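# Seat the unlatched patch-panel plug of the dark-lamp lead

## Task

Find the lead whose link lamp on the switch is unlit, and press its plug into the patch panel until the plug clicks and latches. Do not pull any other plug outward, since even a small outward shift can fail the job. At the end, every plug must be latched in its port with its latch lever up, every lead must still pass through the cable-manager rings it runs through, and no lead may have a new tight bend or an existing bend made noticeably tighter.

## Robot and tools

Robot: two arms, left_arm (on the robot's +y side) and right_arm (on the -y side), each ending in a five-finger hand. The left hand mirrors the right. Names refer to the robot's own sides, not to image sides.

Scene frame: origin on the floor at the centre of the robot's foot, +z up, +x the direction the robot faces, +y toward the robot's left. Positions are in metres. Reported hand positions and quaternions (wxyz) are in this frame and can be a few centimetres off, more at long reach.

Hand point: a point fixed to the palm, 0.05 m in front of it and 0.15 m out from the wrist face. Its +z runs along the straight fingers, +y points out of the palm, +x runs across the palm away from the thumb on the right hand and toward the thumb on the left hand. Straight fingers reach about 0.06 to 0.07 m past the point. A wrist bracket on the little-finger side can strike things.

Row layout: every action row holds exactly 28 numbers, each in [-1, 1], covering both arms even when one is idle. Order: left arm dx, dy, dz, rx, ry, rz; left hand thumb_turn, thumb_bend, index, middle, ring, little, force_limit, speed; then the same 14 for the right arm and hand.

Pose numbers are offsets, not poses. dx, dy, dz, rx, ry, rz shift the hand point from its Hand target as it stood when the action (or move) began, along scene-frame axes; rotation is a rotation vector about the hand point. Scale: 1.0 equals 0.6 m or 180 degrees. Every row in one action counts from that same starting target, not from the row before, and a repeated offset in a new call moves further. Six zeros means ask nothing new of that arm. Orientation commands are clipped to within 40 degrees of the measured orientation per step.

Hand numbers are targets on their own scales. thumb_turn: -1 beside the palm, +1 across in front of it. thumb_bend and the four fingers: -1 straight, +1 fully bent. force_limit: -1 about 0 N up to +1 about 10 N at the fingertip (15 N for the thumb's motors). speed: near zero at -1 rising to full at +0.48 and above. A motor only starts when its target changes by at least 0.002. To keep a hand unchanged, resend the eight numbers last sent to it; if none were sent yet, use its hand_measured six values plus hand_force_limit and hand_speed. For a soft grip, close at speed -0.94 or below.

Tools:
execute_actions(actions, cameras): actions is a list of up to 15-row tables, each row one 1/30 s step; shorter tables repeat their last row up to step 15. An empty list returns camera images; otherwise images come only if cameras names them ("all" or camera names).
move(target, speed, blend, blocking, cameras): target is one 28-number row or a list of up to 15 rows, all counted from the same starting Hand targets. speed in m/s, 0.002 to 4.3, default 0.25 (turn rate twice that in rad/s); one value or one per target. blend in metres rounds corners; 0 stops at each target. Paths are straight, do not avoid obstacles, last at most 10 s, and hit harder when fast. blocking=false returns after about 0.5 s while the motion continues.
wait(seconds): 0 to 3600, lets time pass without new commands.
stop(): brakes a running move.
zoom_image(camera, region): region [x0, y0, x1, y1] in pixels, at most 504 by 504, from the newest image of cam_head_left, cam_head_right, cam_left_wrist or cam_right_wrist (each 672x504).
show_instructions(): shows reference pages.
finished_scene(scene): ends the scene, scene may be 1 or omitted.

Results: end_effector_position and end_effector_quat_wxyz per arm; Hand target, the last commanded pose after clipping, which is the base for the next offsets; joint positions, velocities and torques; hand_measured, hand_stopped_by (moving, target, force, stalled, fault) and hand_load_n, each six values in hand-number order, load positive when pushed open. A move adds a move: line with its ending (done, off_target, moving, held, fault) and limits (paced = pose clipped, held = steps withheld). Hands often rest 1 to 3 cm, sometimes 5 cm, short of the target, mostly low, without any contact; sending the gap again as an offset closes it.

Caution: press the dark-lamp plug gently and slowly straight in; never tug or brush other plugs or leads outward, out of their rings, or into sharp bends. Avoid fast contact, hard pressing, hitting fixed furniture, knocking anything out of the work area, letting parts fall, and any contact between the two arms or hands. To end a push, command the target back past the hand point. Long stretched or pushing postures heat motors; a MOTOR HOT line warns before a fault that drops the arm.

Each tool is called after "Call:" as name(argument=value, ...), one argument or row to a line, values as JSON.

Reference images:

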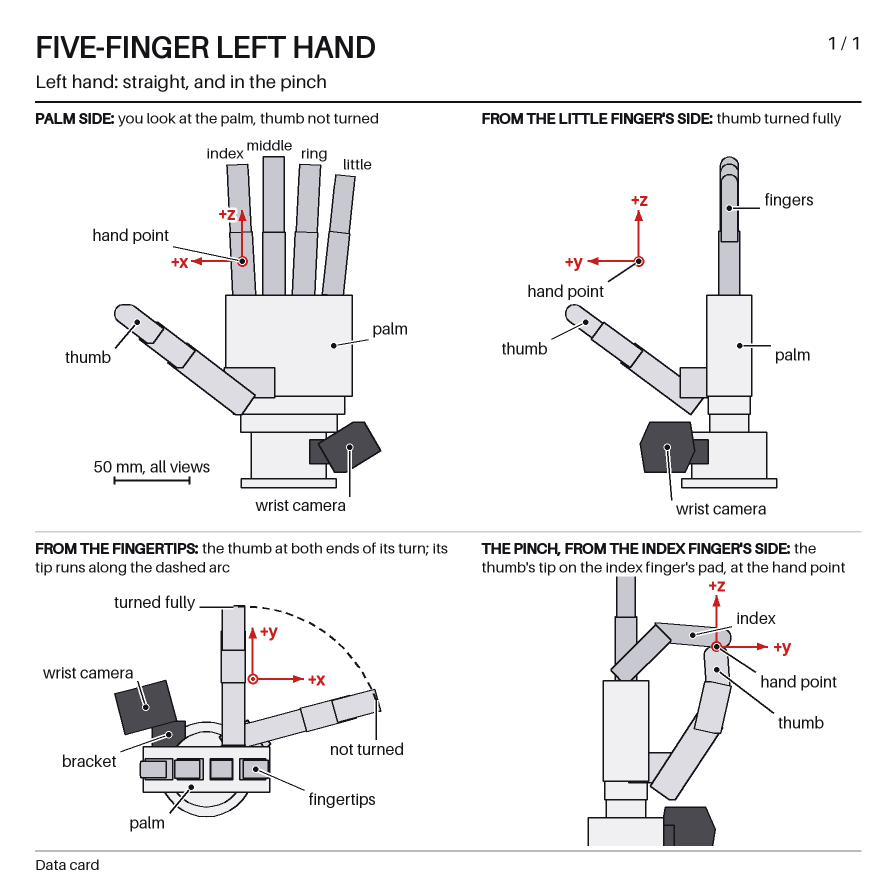

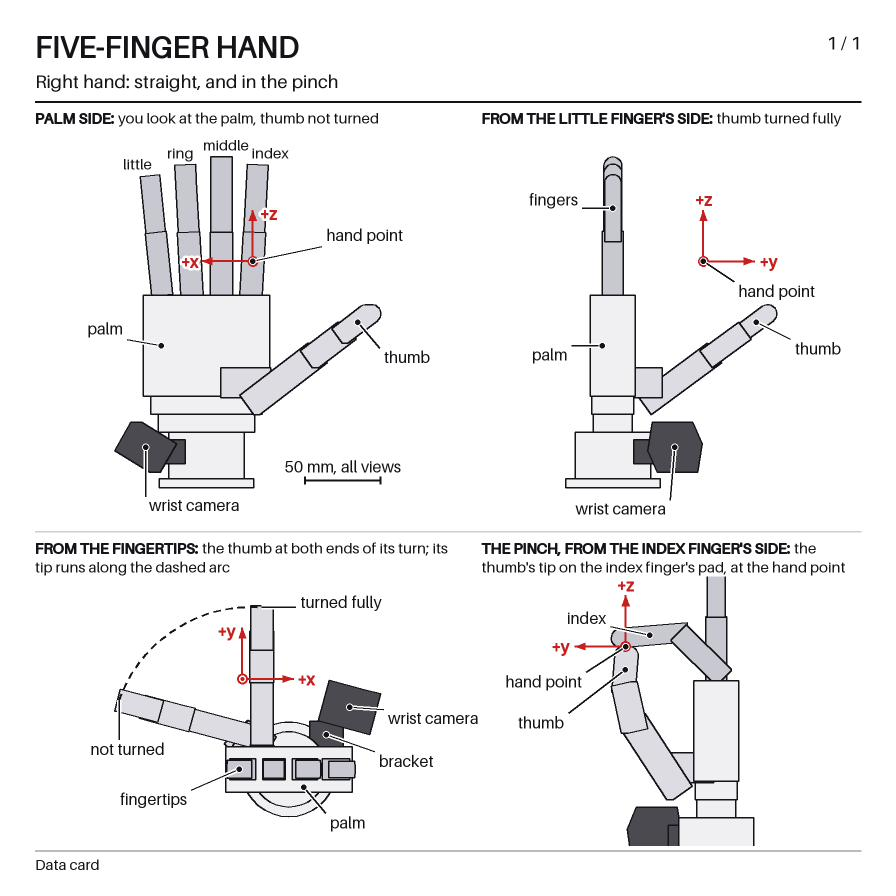

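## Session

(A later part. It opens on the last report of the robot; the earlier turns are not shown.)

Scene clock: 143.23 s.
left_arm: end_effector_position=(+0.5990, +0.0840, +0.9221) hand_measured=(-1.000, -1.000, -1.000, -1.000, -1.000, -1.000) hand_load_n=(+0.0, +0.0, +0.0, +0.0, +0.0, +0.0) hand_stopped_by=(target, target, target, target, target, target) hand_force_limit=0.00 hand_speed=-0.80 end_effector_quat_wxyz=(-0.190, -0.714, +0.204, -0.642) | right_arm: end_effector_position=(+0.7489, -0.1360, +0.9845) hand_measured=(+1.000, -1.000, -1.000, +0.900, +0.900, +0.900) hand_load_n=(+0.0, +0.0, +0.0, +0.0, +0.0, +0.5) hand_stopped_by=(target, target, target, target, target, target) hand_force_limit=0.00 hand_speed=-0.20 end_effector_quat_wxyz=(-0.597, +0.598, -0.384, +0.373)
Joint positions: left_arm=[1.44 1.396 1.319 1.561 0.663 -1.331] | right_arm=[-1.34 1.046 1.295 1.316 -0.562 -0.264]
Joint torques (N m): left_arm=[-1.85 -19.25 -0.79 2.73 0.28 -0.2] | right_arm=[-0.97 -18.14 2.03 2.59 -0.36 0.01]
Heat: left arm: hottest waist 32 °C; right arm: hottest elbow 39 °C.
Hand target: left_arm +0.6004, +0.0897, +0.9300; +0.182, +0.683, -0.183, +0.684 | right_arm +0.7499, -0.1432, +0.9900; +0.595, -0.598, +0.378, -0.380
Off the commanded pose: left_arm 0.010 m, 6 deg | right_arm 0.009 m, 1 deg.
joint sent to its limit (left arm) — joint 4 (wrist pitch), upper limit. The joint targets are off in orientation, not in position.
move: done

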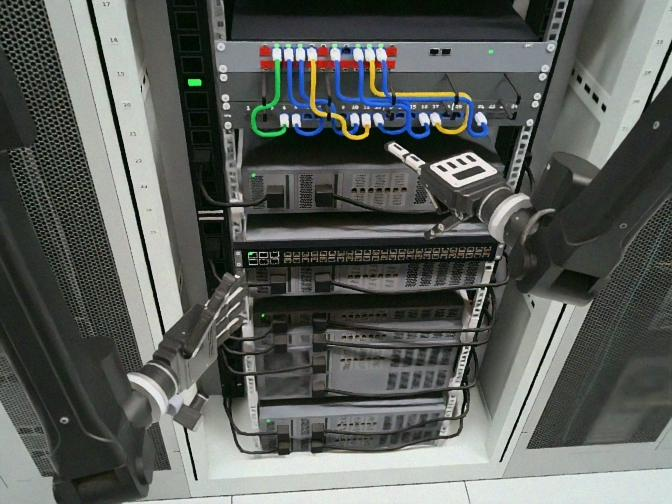

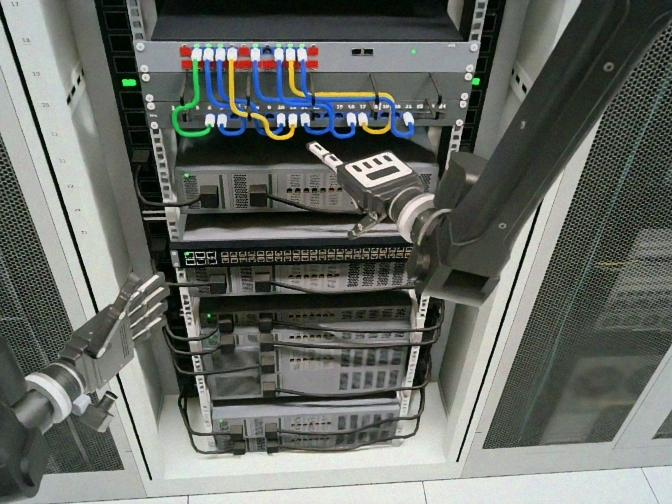

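Call:
move(
  target=[0,0,0,0,0,0,-1,-1,-1,-1,-1,-1,0.0,-0.8,0.0,-0.05,0.05,-0.2347,-0.0111,0.0016,1,-1,-1,0.9,0.9,0.9,0.0,-0.2],
  speed=0.12,
  cameras=["cam_head_left","cam_head_right","cam_left_wrist"],
)

Call:
zoom_image(
  camera="cam_head_left",
  region=[345, 85, 425, 165],
)

Call:
zoom_image(
  camera="cam_head_right",
  region=[265, 85, 345, 165],
)

Scene clock: 147.43 s.
left_arm: end_effector_position=(+0.5990, +0.0840, +0.9221) hand_measured=(-1.000, -1.000, -1.000, -1.000, -1.000, -1.000) hand_load_n=(+0.0, -0.5, +0.5, -0.5, +0.0, +0.0) hand_stopped_by=(target, target, target, target, target, target) hand_force_limit=0.00 hand_speed=-0.80 end_effector_quat_wxyz=(-0.190, -0.714, +0.204, -0.642) | right_arm: end_effector_position=(+0.7486, -0.1737, +1.0122) hand_measured=(+1.000, -1.000, -1.000, +0.900, +0.900, +0.900) hand_load_n=(+0.0, +0.0, +0.0, +0.0, +0.0, +0.0) hand_stopped_by=(target, target, target, target, target, target) hand_force_limit=0.00 hand_speed=-0.20 end_effector_quat_wxyz=(-0.345, +0.770, -0.202, +0.498)
Joint positions: left_arm=[1.44 1.396 1.319 1.561 0.663 -1.331] | right_arm=[-1.099 0.81 1.13 0.915 -0.321 -1.332]
Joint torques (N m): left_arm=[-1.2 -19.25 -0.84 2.56 0.26 -0.2] | right_arm=[1.55 -16.5 2.24 1.43 -0.47 -0.16]
Heat: left arm: hottest waist 32 °C; right arm: hottest elbow 39 °C.
Hand target: left_arm +0.6004, +0.0897, +0.9300; +0.182, +0.683, -0.183, +0.684 | right_arm +0.7499, -0.1732, +1.0201; -0.347, +0.767, -0.204, +0.499
Off the commanded pose: left_arm 0.010 m, 6 deg | right_arm 0.008 m, 0 deg.
joint sent to its limit (left arm) — joint 4 (wrist pitch), upper limit. The joint targets are off in orientation, not in position.
move: done

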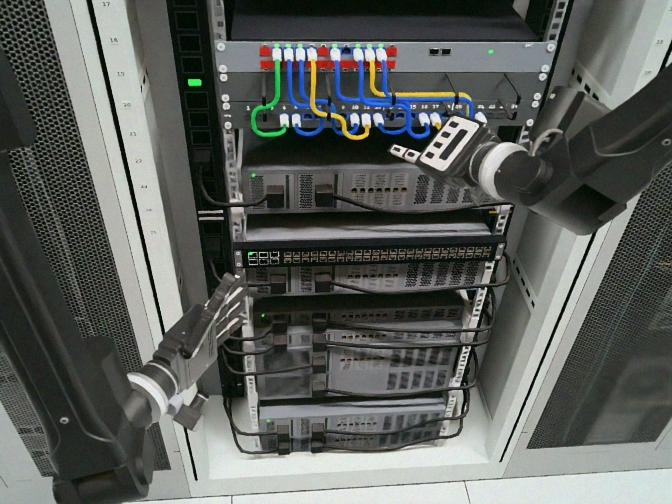

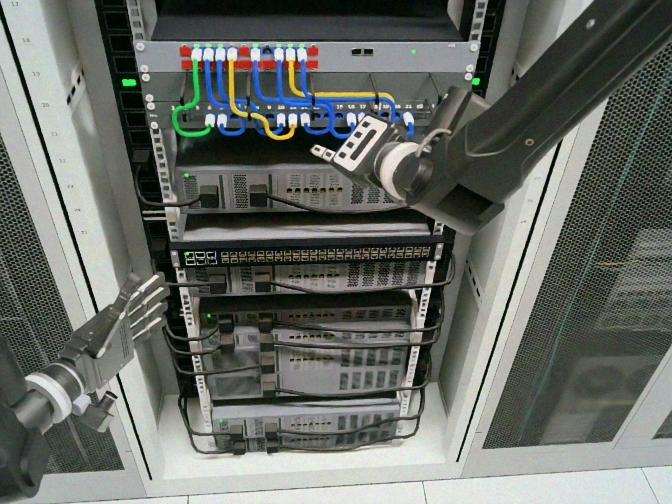

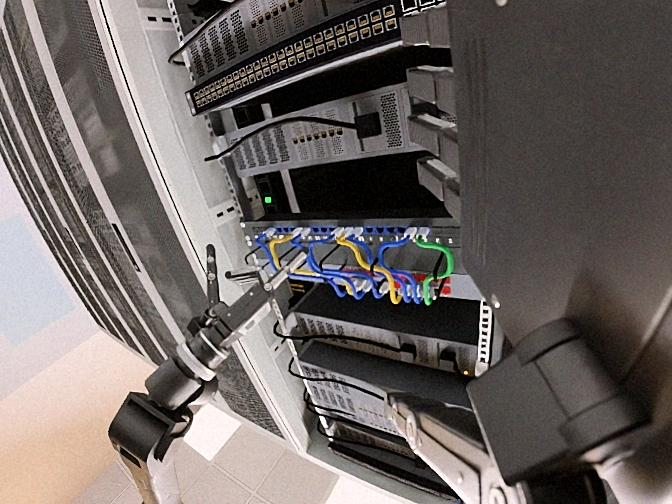

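Scaled by 6.300 from the camera's image (finer frame: 960x720).

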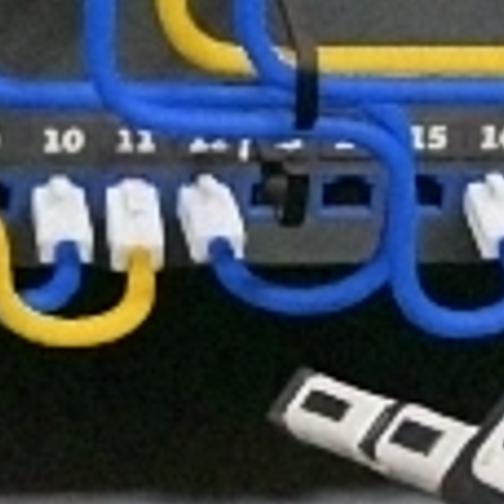

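Scaled by 6.300 from the camera's image (finer frame: 960x720).

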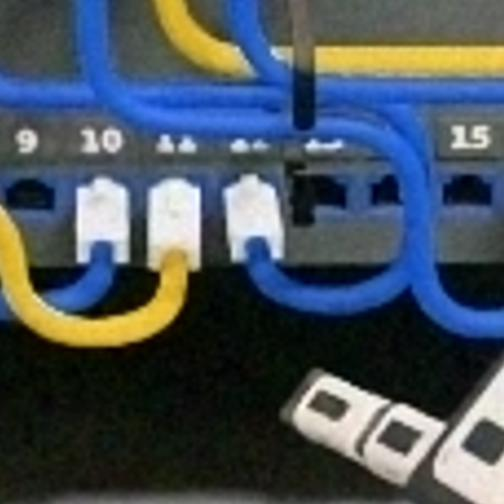

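Call:
move(
  target=[0,0,0,0,0,0,-1,-1,-1,-1,-1,-1,0.0,-0.8,0.055,0.033,0.02,0,0,0,1,-1,-1,0.9,0.9,0.9,0.0,-0.2],
  speed=0.04,
  cameras=["cam_head_left","cam_head_right","cam_left_wrist"],
)

Call:
zoom_image(
  camera="cam_head_left",
  region=[345, 85, 425, 165],
)

Call:
zoom_image(
  camera="cam_head_right",
  region=[265, 85, 345, 165],
)

Call:
zoom_image(
  camera="cam_left_wrist",
  region=[300, 200, 370, 270],
)

Scene clock: 149.37 s.
left_arm: end_effector_position=(+0.5990, +0.0840, +0.9221) hand_measured=(-1.000, -1.000, -1.000, -1.000, -1.000, -1.000) hand_load_n=(+0.0, +0.0, +0.0, +0.0, +0.0, +0.0) hand_stopped_by=(target, target, target, target, target, target) hand_force_limit=0.00 hand_speed=-0.80 end_effector_quat_wxyz=(-0.190, -0.714, +0.204, -0.642) | right_arm: end_effector_position=(+0.7735, -0.1528, +1.0267) hand_measured=(+1.000, -1.000, -1.000, +0.900, +0.900, +0.900) hand_load_n=(+0.0, +0.0, +0.0, +0.0, +0.0, +0.0) hand_stopped_by=(target, target, target, target, target, target) hand_force_limit=0.00 hand_speed=-0.20 end_effector_quat_wxyz=(-0.346, +0.772, -0.202, +0.494)
Joint positions: left_arm=[1.44 1.396 1.319 1.561 0.663 -1.331] | right_arm=[-0.95 0.81 1.193 0.801 -0.269 -1.477]
Joint torques (N m): left_arm=[-1.61 -19.84 -0.8 2.59 0.3 -0.17] | right_arm=[1.73 -14.45 4.08 1.31 -0.56 -0.15]
Heat: left arm: hottest waist 32 °C; right arm: hottest elbow 39 °C.
Hand target: left_arm +0.6004, +0.0897, +0.9300; +0.182, +0.683, -0.183, +0.684 | right_arm +0.7830, -0.1534, +1.0322; -0.347, +0.767, -0.204, +0.499
Off the commanded pose: left_arm 0.010 m, 6 deg | right_arm 0.011 m, 1 deg.
joint sent to its limit (left arm) — joint 4 (wrist pitch), upper limit. The joint targets are off in orientation, not in position.
move: off_target (right_arm)

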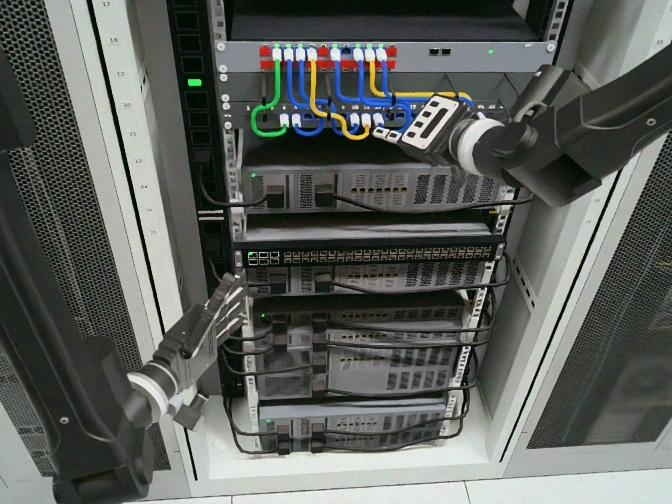

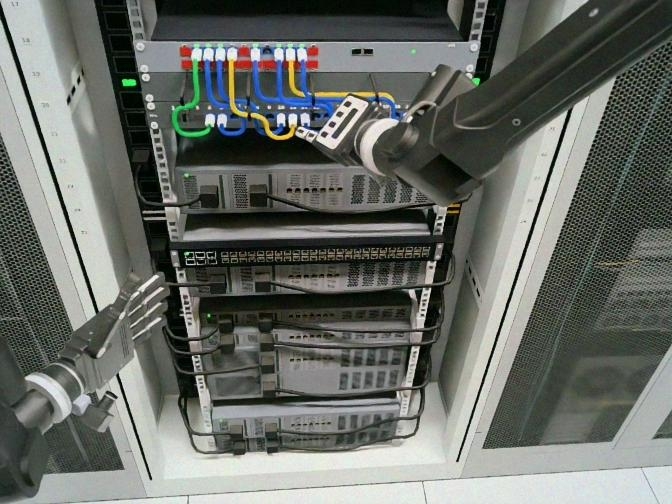

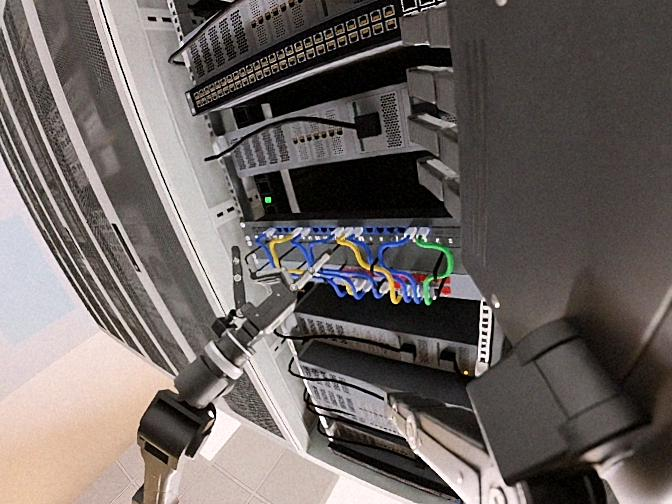

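Scaled by 6.300 from the camera's image (finer frame: 960x720).

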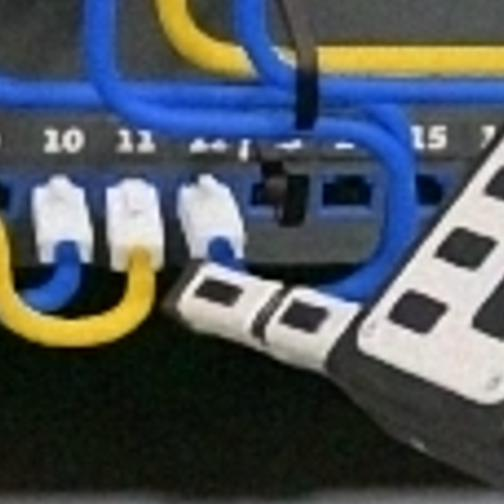

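Scaled by 6.300 from the camera's image (finer frame: 960x720).

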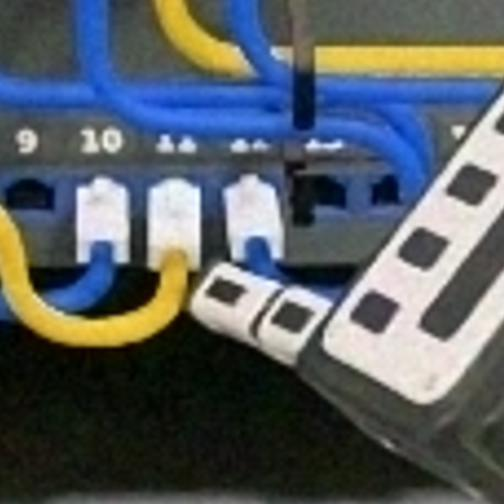

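Scaled by 7.200 from the camera's image (finer frame: 960x720).

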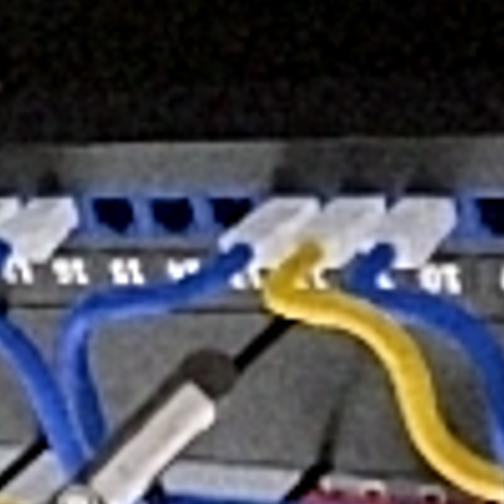

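Call:
zoom_image(
  camera="cam_head_left",
  region=[355, 105, 395, 145],
)

Call:
zoom_image(
  camera="cam_head_right",
  region=[275, 105, 315, 145],
)

Scaled by 12.600 from the camera's image (finer frame: 960x720).

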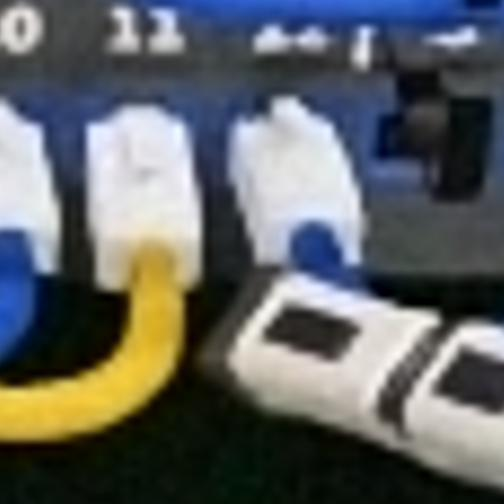

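Scaled by 12.600 from the camera's image (finer frame: 960x720).

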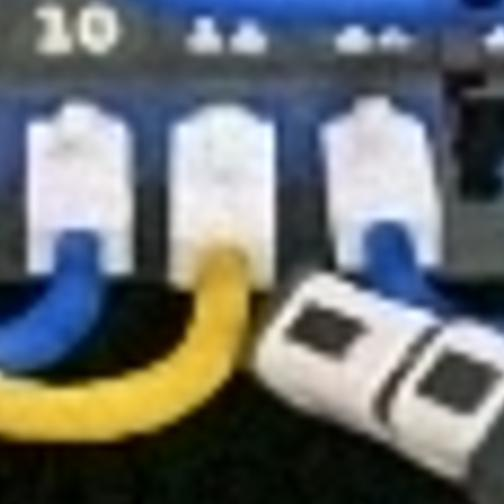

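Call:
move(
  target=[0,0,0,0,0,0,-1,-1,-1,-1,-1,-1,0.0,-0.8,0.037,0.0,-0.01,0,0,0,1,-1,-1,0.9,0.9,0.9,0.0,-0.2],
  speed=0.03,
  cameras=["cam_head_left","cam_head_right","cam_left_wrist"],
)

Call:
zoom_image(
  camera="cam_head_left",
  region=[355, 105, 395, 145],
)

Call:
zoom_image(
  camera="cam_head_right",
  region=[275, 105, 315, 145],
)

Call:
zoom_image(
  camera="cam_left_wrist",
  region=[300, 200, 370, 270],
)

Scene clock: 151.23 s.
left_arm: end_effector_position=(+0.5990, +0.0840, +0.9221) hand_measured=(-1.000, -1.000, -1.000, -1.000, -1.000, -1.000) hand_load_n=(+0.0, +0.0, +0.0, +0.0, +0.0, +0.0) hand_stopped_by=(target, target, target, target, target, target) hand_force_limit=0.00 hand_speed=-0.80 end_effector_quat_wxyz=(-0.190, -0.714, +0.204, -0.642) | right_arm: end_effector_position=(+0.7968, -0.1579, +1.0275) hand_measured=(+1.000, -1.000, -1.000, +0.900, +0.900, +0.900) hand_load_n=(+0.0, +0.0, +0.0, +0.0, +0.0, +0.0) hand_stopped_by=(target, target, target, target, target, target) hand_force_limit=0.00 hand_speed=-0.20 end_effector_quat_wxyz=(-0.345, +0.770, -0.201, +0.497)
Joint positions: left_arm=[1.44 1.396 1.319 1.561 0.663 -1.331] | right_arm=[-0.948 0.825 1.263 0.752 -0.268 -1.48]
Joint torques (N m): left_arm=[-1.55 -19.02 -0.79 2.73 0.22 -0.19] | right_arm=[1.61 -13.45 4.94 1.37 -0.54 -0.17]
Heat: left arm: hottest waist 32 °C; right arm: hottest elbow 39 °C.
Hand target: left_arm +0.6004, +0.0897, +0.9300; +0.182, +0.683, -0.183, +0.684 | right_arm +0.8050, -0.1532, +1.0260; -0.347, +0.767, -0.204, +0.499
Off the commanded pose: left_arm 0.010 m, 6 deg | right_arm 0.010 m, 1 deg.
joint sent to its limit (left arm) — joint 4 (wrist pitch), upper limit. The joint targets are off in orientation, not in position.
move: done

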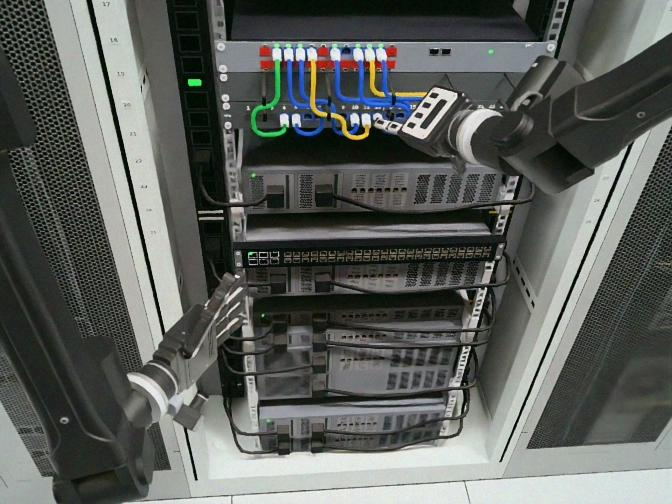

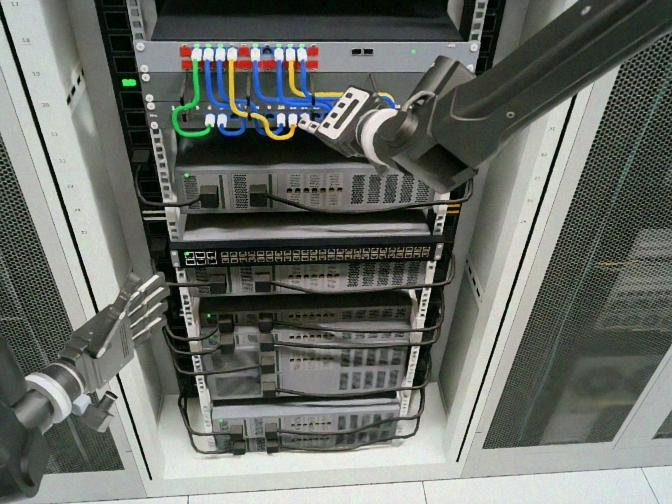

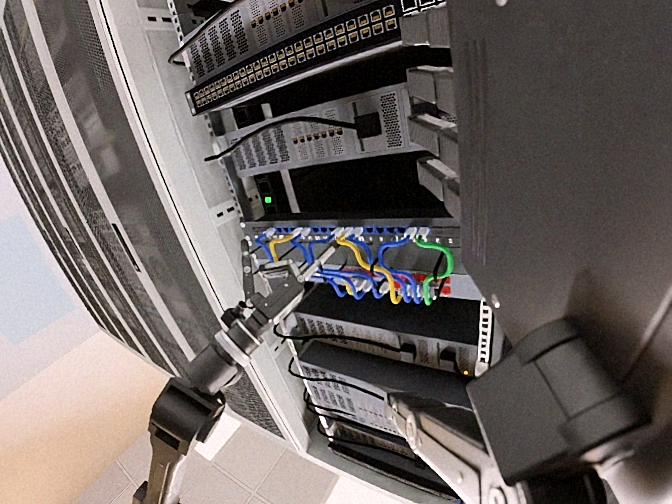

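Scaled by 12.600 from the camera's image (finer frame: 960x720).

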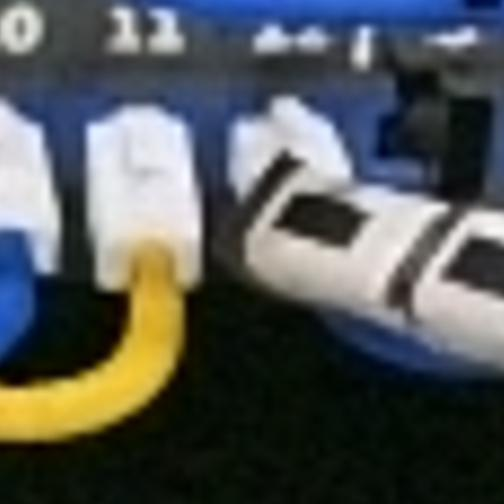

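Scaled by 12.600 from the camera's image (finer frame: 960x720).

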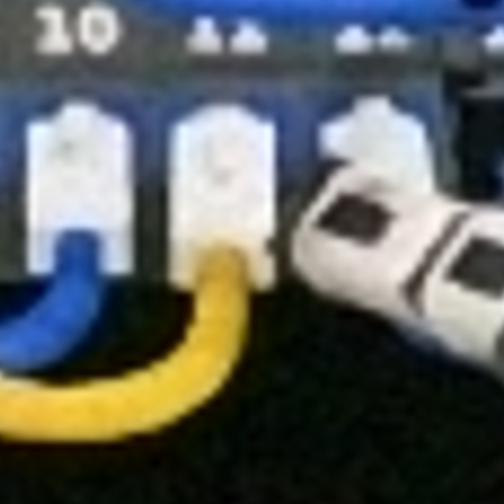

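Scaled by 7.200 from the camera's image (finer frame: 960x720).

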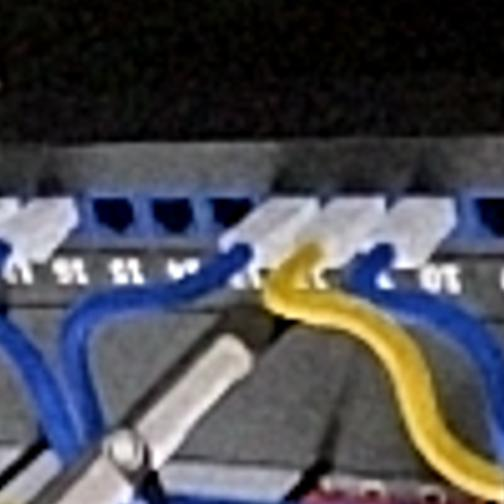

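Call:
move(
  target=[0,0,0,0,0,0,-1,-1,-1,-1,-1,-1,0.0,-0.8,0.0,0.013,-0.015,0,0,0,1,-1,-1,0.9,0.9,0.9,0.0,-0.2],
  speed=0.03,
  cameras=["cam_head_left","cam_head_right","cam_left_wrist"],
)

Call:
zoom_image(
  camera="cam_head_left",
  region=[355, 105, 395, 145],
)

Call:
zoom_image(
  camera="cam_head_right",
  region=[275, 105, 315, 145],
)

Call:
zoom_image(
  camera="cam_left_wrist",
  region=[320, 210, 370, 260],
)

Scene clock: 152.17 s.
left_arm: end_effector_position=(+0.5990, +0.0840, +0.9221) hand_measured=(-1.000, -1.000, -1.000, -1.000, -1.000, -1.000) hand_load_n=(+0.0, +0.0, +0.0, +0.0, +0.0, +0.0) hand_stopped_by=(target, target, target, target, target, target) hand_force_limit=0.00 hand_speed=-0.80 end_effector_quat_wxyz=(-0.190, -0.714, +0.204, -0.642) | right_arm: end_effector_position=(+0.8000, -0.1530, +1.0214) hand_measured=(+1.000, -1.000, -1.000, +0.900, +0.900, +0.900) hand_load_n=(+0.0, +0.0, +0.0, +0.0, +0.0, +0.5) hand_stopped_by=(target, target, target, target, target, target) hand_force_limit=0.00 hand_speed=-0.20 end_effector_quat_wxyz=(-0.345, +0.770, -0.202, +0.497)
Joint positions: left_arm=[1.44 1.396 1.319 1.561 0.663 -1.331] | right_arm=[-0.943 0.847 1.283 0.753 -0.266 -1.484]
Joint torques (N m): left_arm=[-1.61 -19.25 -0.83 2.67 0.23 -0.21] | right_arm=[1.79 -12.81 4.53 1.94 -0.57 -0.18]
Heat: left arm: hottest waist 32 °C; right arm: hottest elbow 39 °C.
Hand target: left_arm +0.6004, +0.0897, +0.9300; +0.182, +0.683, -0.183, +0.684 | right_arm +0.8051, -0.1455, +1.0171; -0.347, +0.767, -0.204, +0.499
Off the commanded pose: left_arm 0.010 m, 6 deg | right_arm 0.010 m, 1 deg.
joint sent to its limit (left arm) — joint 4 (wrist pitch), upper limit. The joint targets are off in orientation, not in position.
move: done

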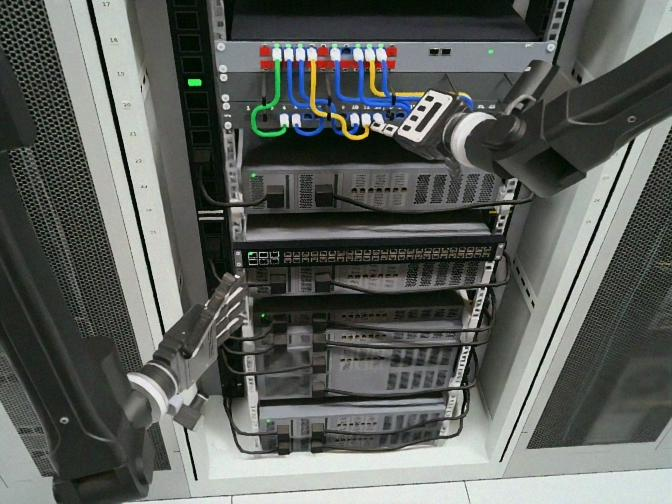

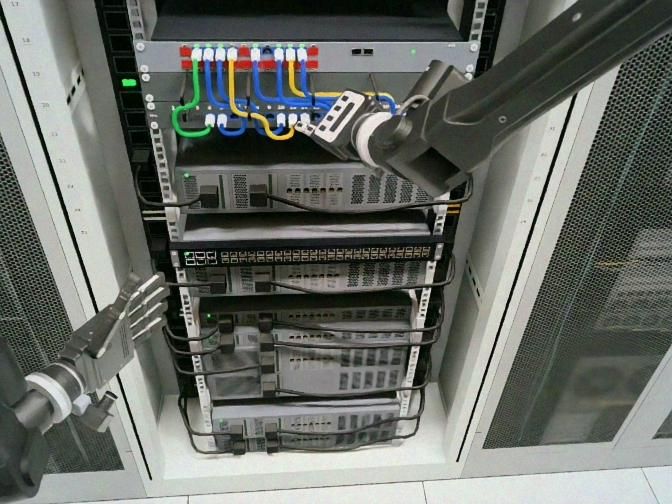

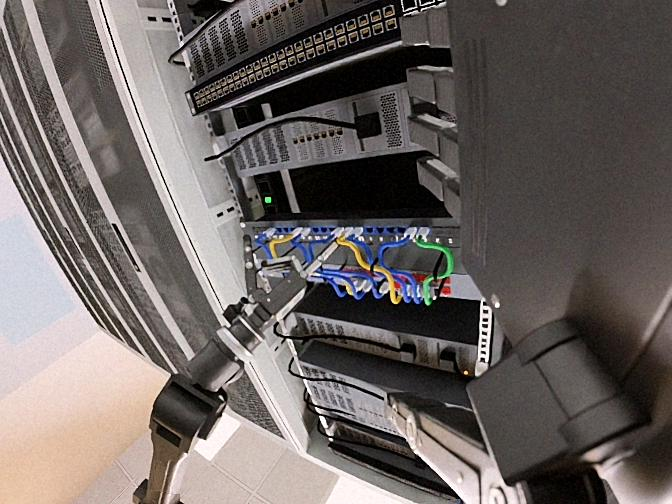

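Scaled by 12.600 from the camera's image (finer frame: 960x720).

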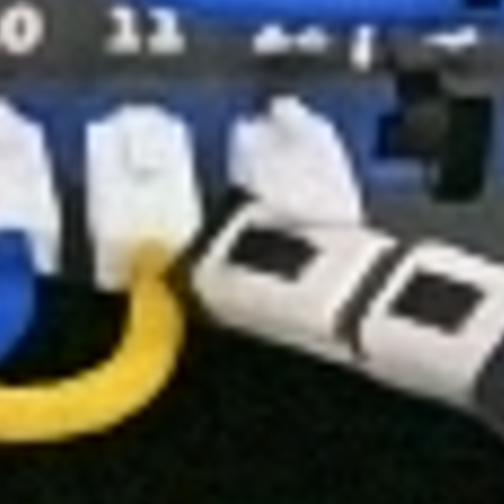

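Scaled by 12.600 from the camera's image (finer frame: 960x720).

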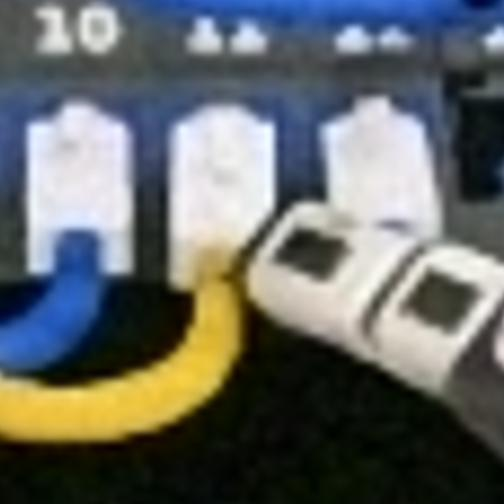

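Scaled by 10.080 from the camera's image (finer frame: 960x720).

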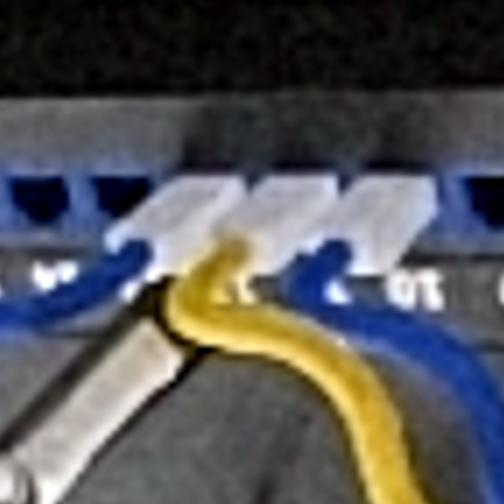

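Call:
move(
  target=[0,0,0,0,0,0,-1,-1,-1,-1,-1,-1,0.0,-0.8,0.0,-0.022,-0.008,0,0,0,1,-1,-1,0.9,0.9,0.9,0.0,-0.2],
  speed=0.03,
  cameras=["cam_head_left","cam_head_right","cam_left_wrist"],
)

Call:
zoom_image(
  camera="cam_head_left",
  region=[355, 105, 395, 145],
)

Call:
zoom_image(
  camera="cam_head_right",
  region=[275, 105, 315, 145],
)

Call:
zoom_image(
  camera="cam_left_wrist",
  region=[320, 210, 370, 260],
)

Scene clock: 153.60 s.
left_arm: end_effector_position=(+0.5990, +0.0840, +0.9221) hand_measured=(-1.000, -1.000, -1.000, -1.000, -1.000, -1.000) hand_load_n=(+0.0, +0.0, +0.0, +0.0, +0.0, +0.0) hand_stopped_by=(target, target, target, target, target, target) hand_force_limit=0.00 hand_speed=-0.80 end_effector_quat_wxyz=(-0.190, -0.714, +0.204, -0.642) | right_arm: end_effector_position=(+0.7993, -0.1560, +1.0184) hand_measured=(+1.000, -1.000, -1.000, +0.900, +0.900, +0.900) hand_load_n=(+0.0, +0.0, +0.0, +0.0, +0.0, +0.0) hand_stopped_by=(target, target, target, target, target, target) hand_force_limit=0.00 hand_speed=-0.20 end_effector_quat_wxyz=(-0.352, +0.768, -0.206, +0.493)
Joint positions: left_arm=[1.44 1.396 1.319 1.561 0.663 -1.331] | right_arm=[-0.974 0.847 1.285 0.755 -0.284 -1.438]
Joint torques (N m): left_arm=[-1.61 -19.37 -0.95 2.71 0.27 -0.18] | right_arm=[-1.03 -13.57 4.68 2.25 -0.79 0.01]
Heat: left arm: hottest waist 32 °C; right arm: hottest elbow 39 °C.
Hand target: left_arm +0.6004, +0.0897, +0.9300; +0.182, +0.683, -0.183, +0.684 | right_arm +0.8051, -0.1588, +1.0123; -0.347, +0.767, -0.205, +0.499
Off the commanded pose: left_arm 0.010 m, 6 deg | right_arm 0.009 m, 1 deg.
joint sent to its limit (left arm) — joint 4 (wrist pitch), upper limit. The joint targets are off in orientation, not in position.
move: done

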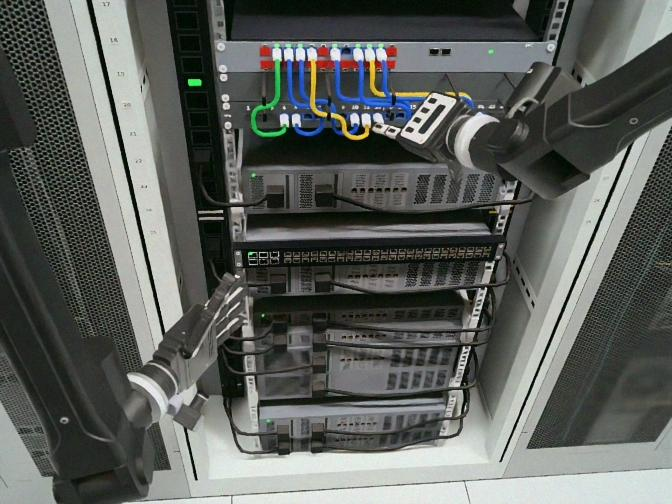

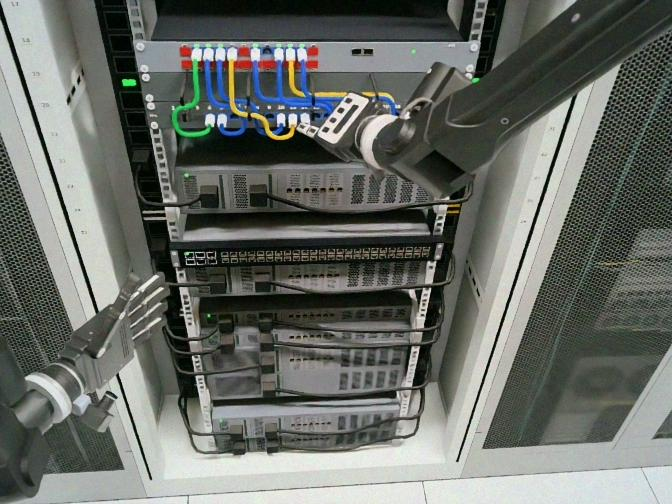

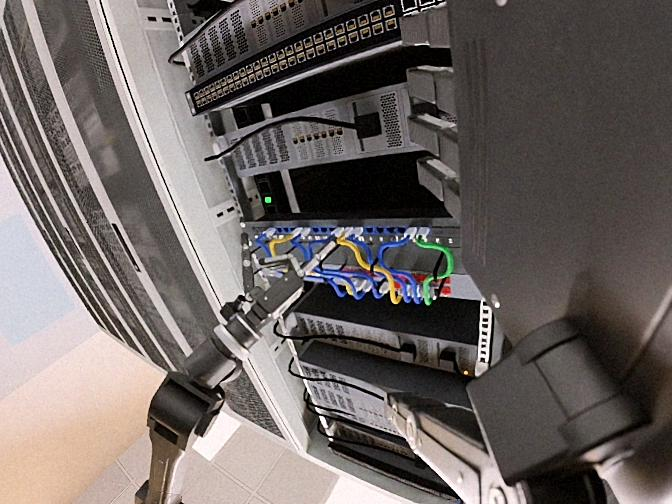

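Scaled by 12.600 from the camera's image (finer frame: 960x720).

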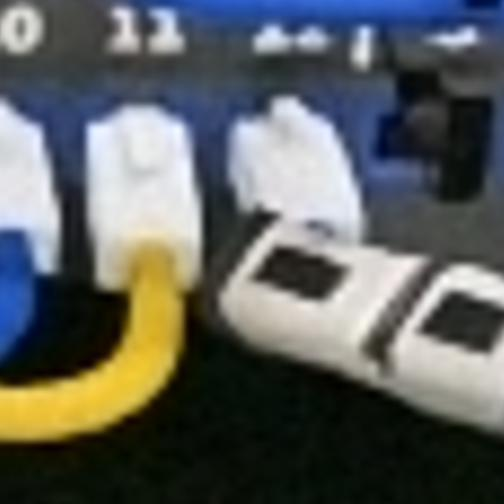

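Scaled by 12.600 from the camera's image (finer frame: 960x720).

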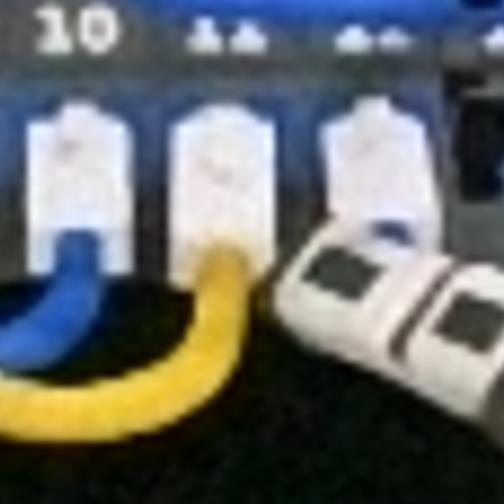

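Scaled by 10.080 from the camera's image (finer frame: 960x720).

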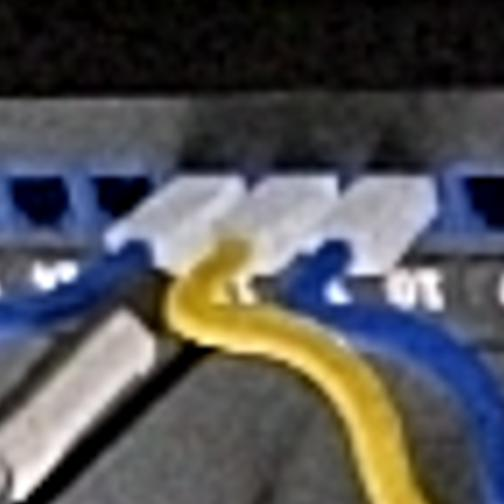

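Call:
move(
  target=[0,0,0,0,0,0,-1,-1,-1,-1,-1,-1,0.0,-0.8,0.017,0.006,-0.008,0,0,0,1,-1,-1,0.9,0.9,0.9,0.0,-0.2],
  speed=0.02,
  cameras=["cam_head_left","cam_head_right","cam_left_wrist"],
)

Call:
zoom_image(
  camera="cam_head_left",
  region=[355, 105, 395, 145],
)

Call:
zoom_image(
  camera="cam_head_right",
  region=[275, 105, 315, 145],
)

Call:
zoom_image(
  camera="cam_left_wrist",
  region=[320, 210, 370, 260],
)

Scene clock: 156.33 s.
left_arm: end_effector_position=(+0.5990, +0.0840, +0.9221) hand_measured=(-1.000, -1.000, -1.000, -1.000, -1.000, -1.000) hand_load_n=(+0.0, +0.0, +0.0, +0.0, +0.0, +0.0) hand_stopped_by=(target, target, target, target, target, target) hand_force_limit=0.00 hand_speed=-0.80 end_effector_quat_wxyz=(-0.190, -0.714, +0.204, -0.642) | right_arm: end_effector_position=(+0.8070, -0.1563, +1.0166) hand_measured=(+1.000, -1.000, -1.000, +0.900, +0.900, +0.900) hand_load_n=(+0.0, +0.0, +0.0, +0.0, +0.0, -0.5) hand_stopped_by=(target, target, target, target, target, target) hand_force_limit=0.00 hand_speed=-0.20 end_effector_quat_wxyz=(-0.351, +0.766, -0.207, +0.497)
Joint positions: left_arm=[1.44 1.396 1.319 1.561 0.663 -1.331] | right_arm=[-0.974 0.862 1.311 0.755 -0.284 -1.438]
Joint torques (N m): left_arm=[-1.85 -19.19 -0.8 2.74 0.26 -0.17] | right_arm=[-0.09 -13.27 5.67 1.47 -0.64 -0.1]
Heat: left arm: hottest waist 32 °C; right arm: hottest elbow 38 °C.
Hand target: left_arm +0.6004, +0.0897, +0.9300; +0.182, +0.683, -0.183, +0.684 | right_arm +0.8154, -0.1552, +1.0075; -0.347, +0.767, -0.204, +0.499
Off the commanded pose: left_arm 0.010 m, 6 deg | right_arm 0.012 m, 1 deg.
joint sent to its limit (left arm) — joint 4 (wrist pitch), upper limit. The joint targets are off in orientation, not in position.
move: off_target (right_arm)

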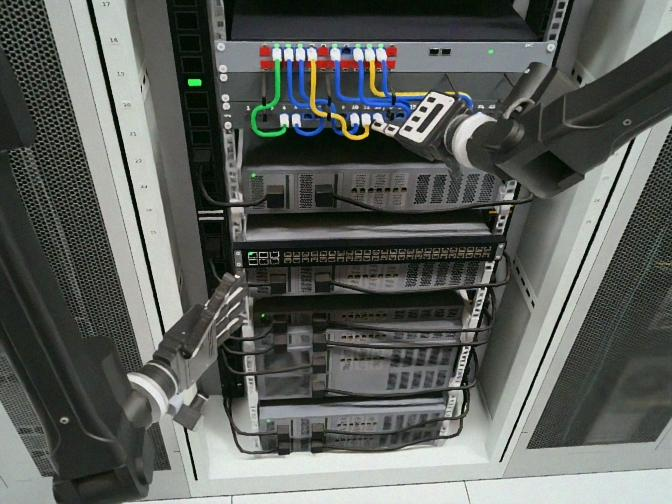

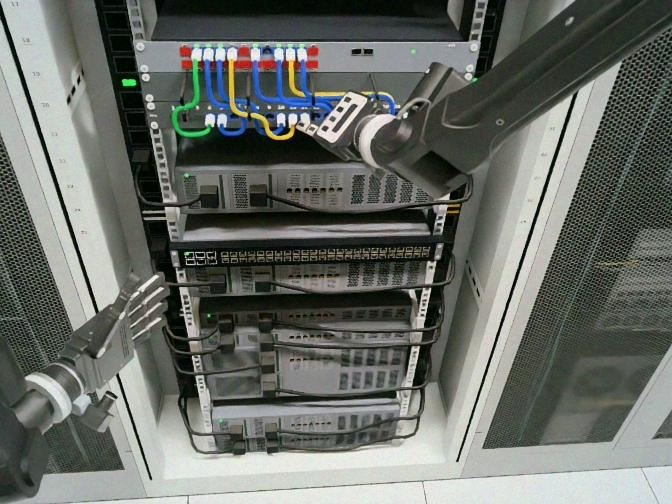

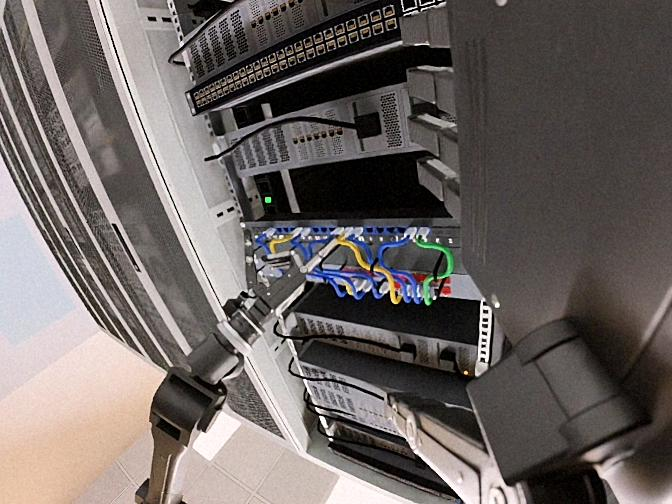

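Scaled by 12.600 from the camera's image (finer frame: 960x720).

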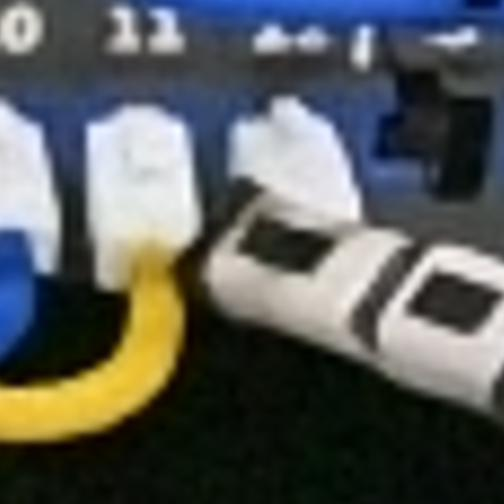

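Scaled by 12.600 from the camera's image (finer frame: 960x720).

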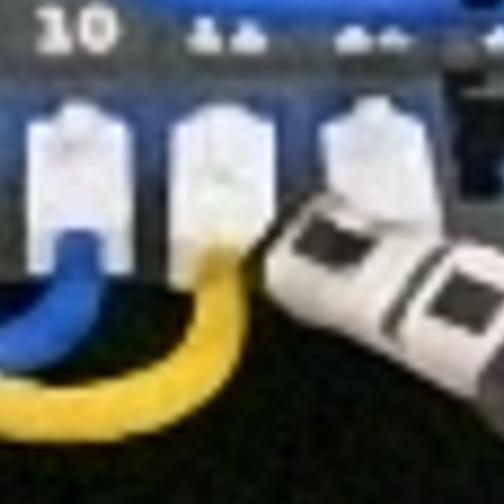

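Scaled by 10.080 from the camera's image (finer frame: 960x720).

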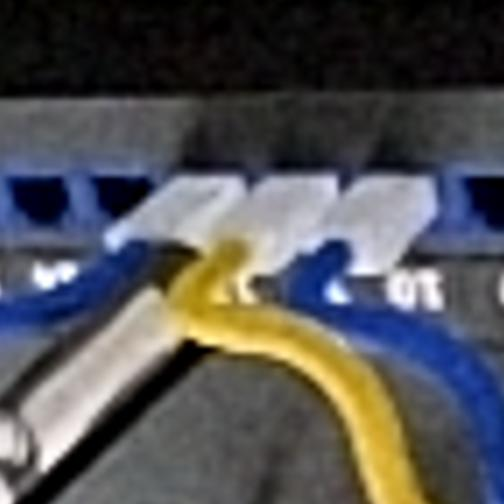

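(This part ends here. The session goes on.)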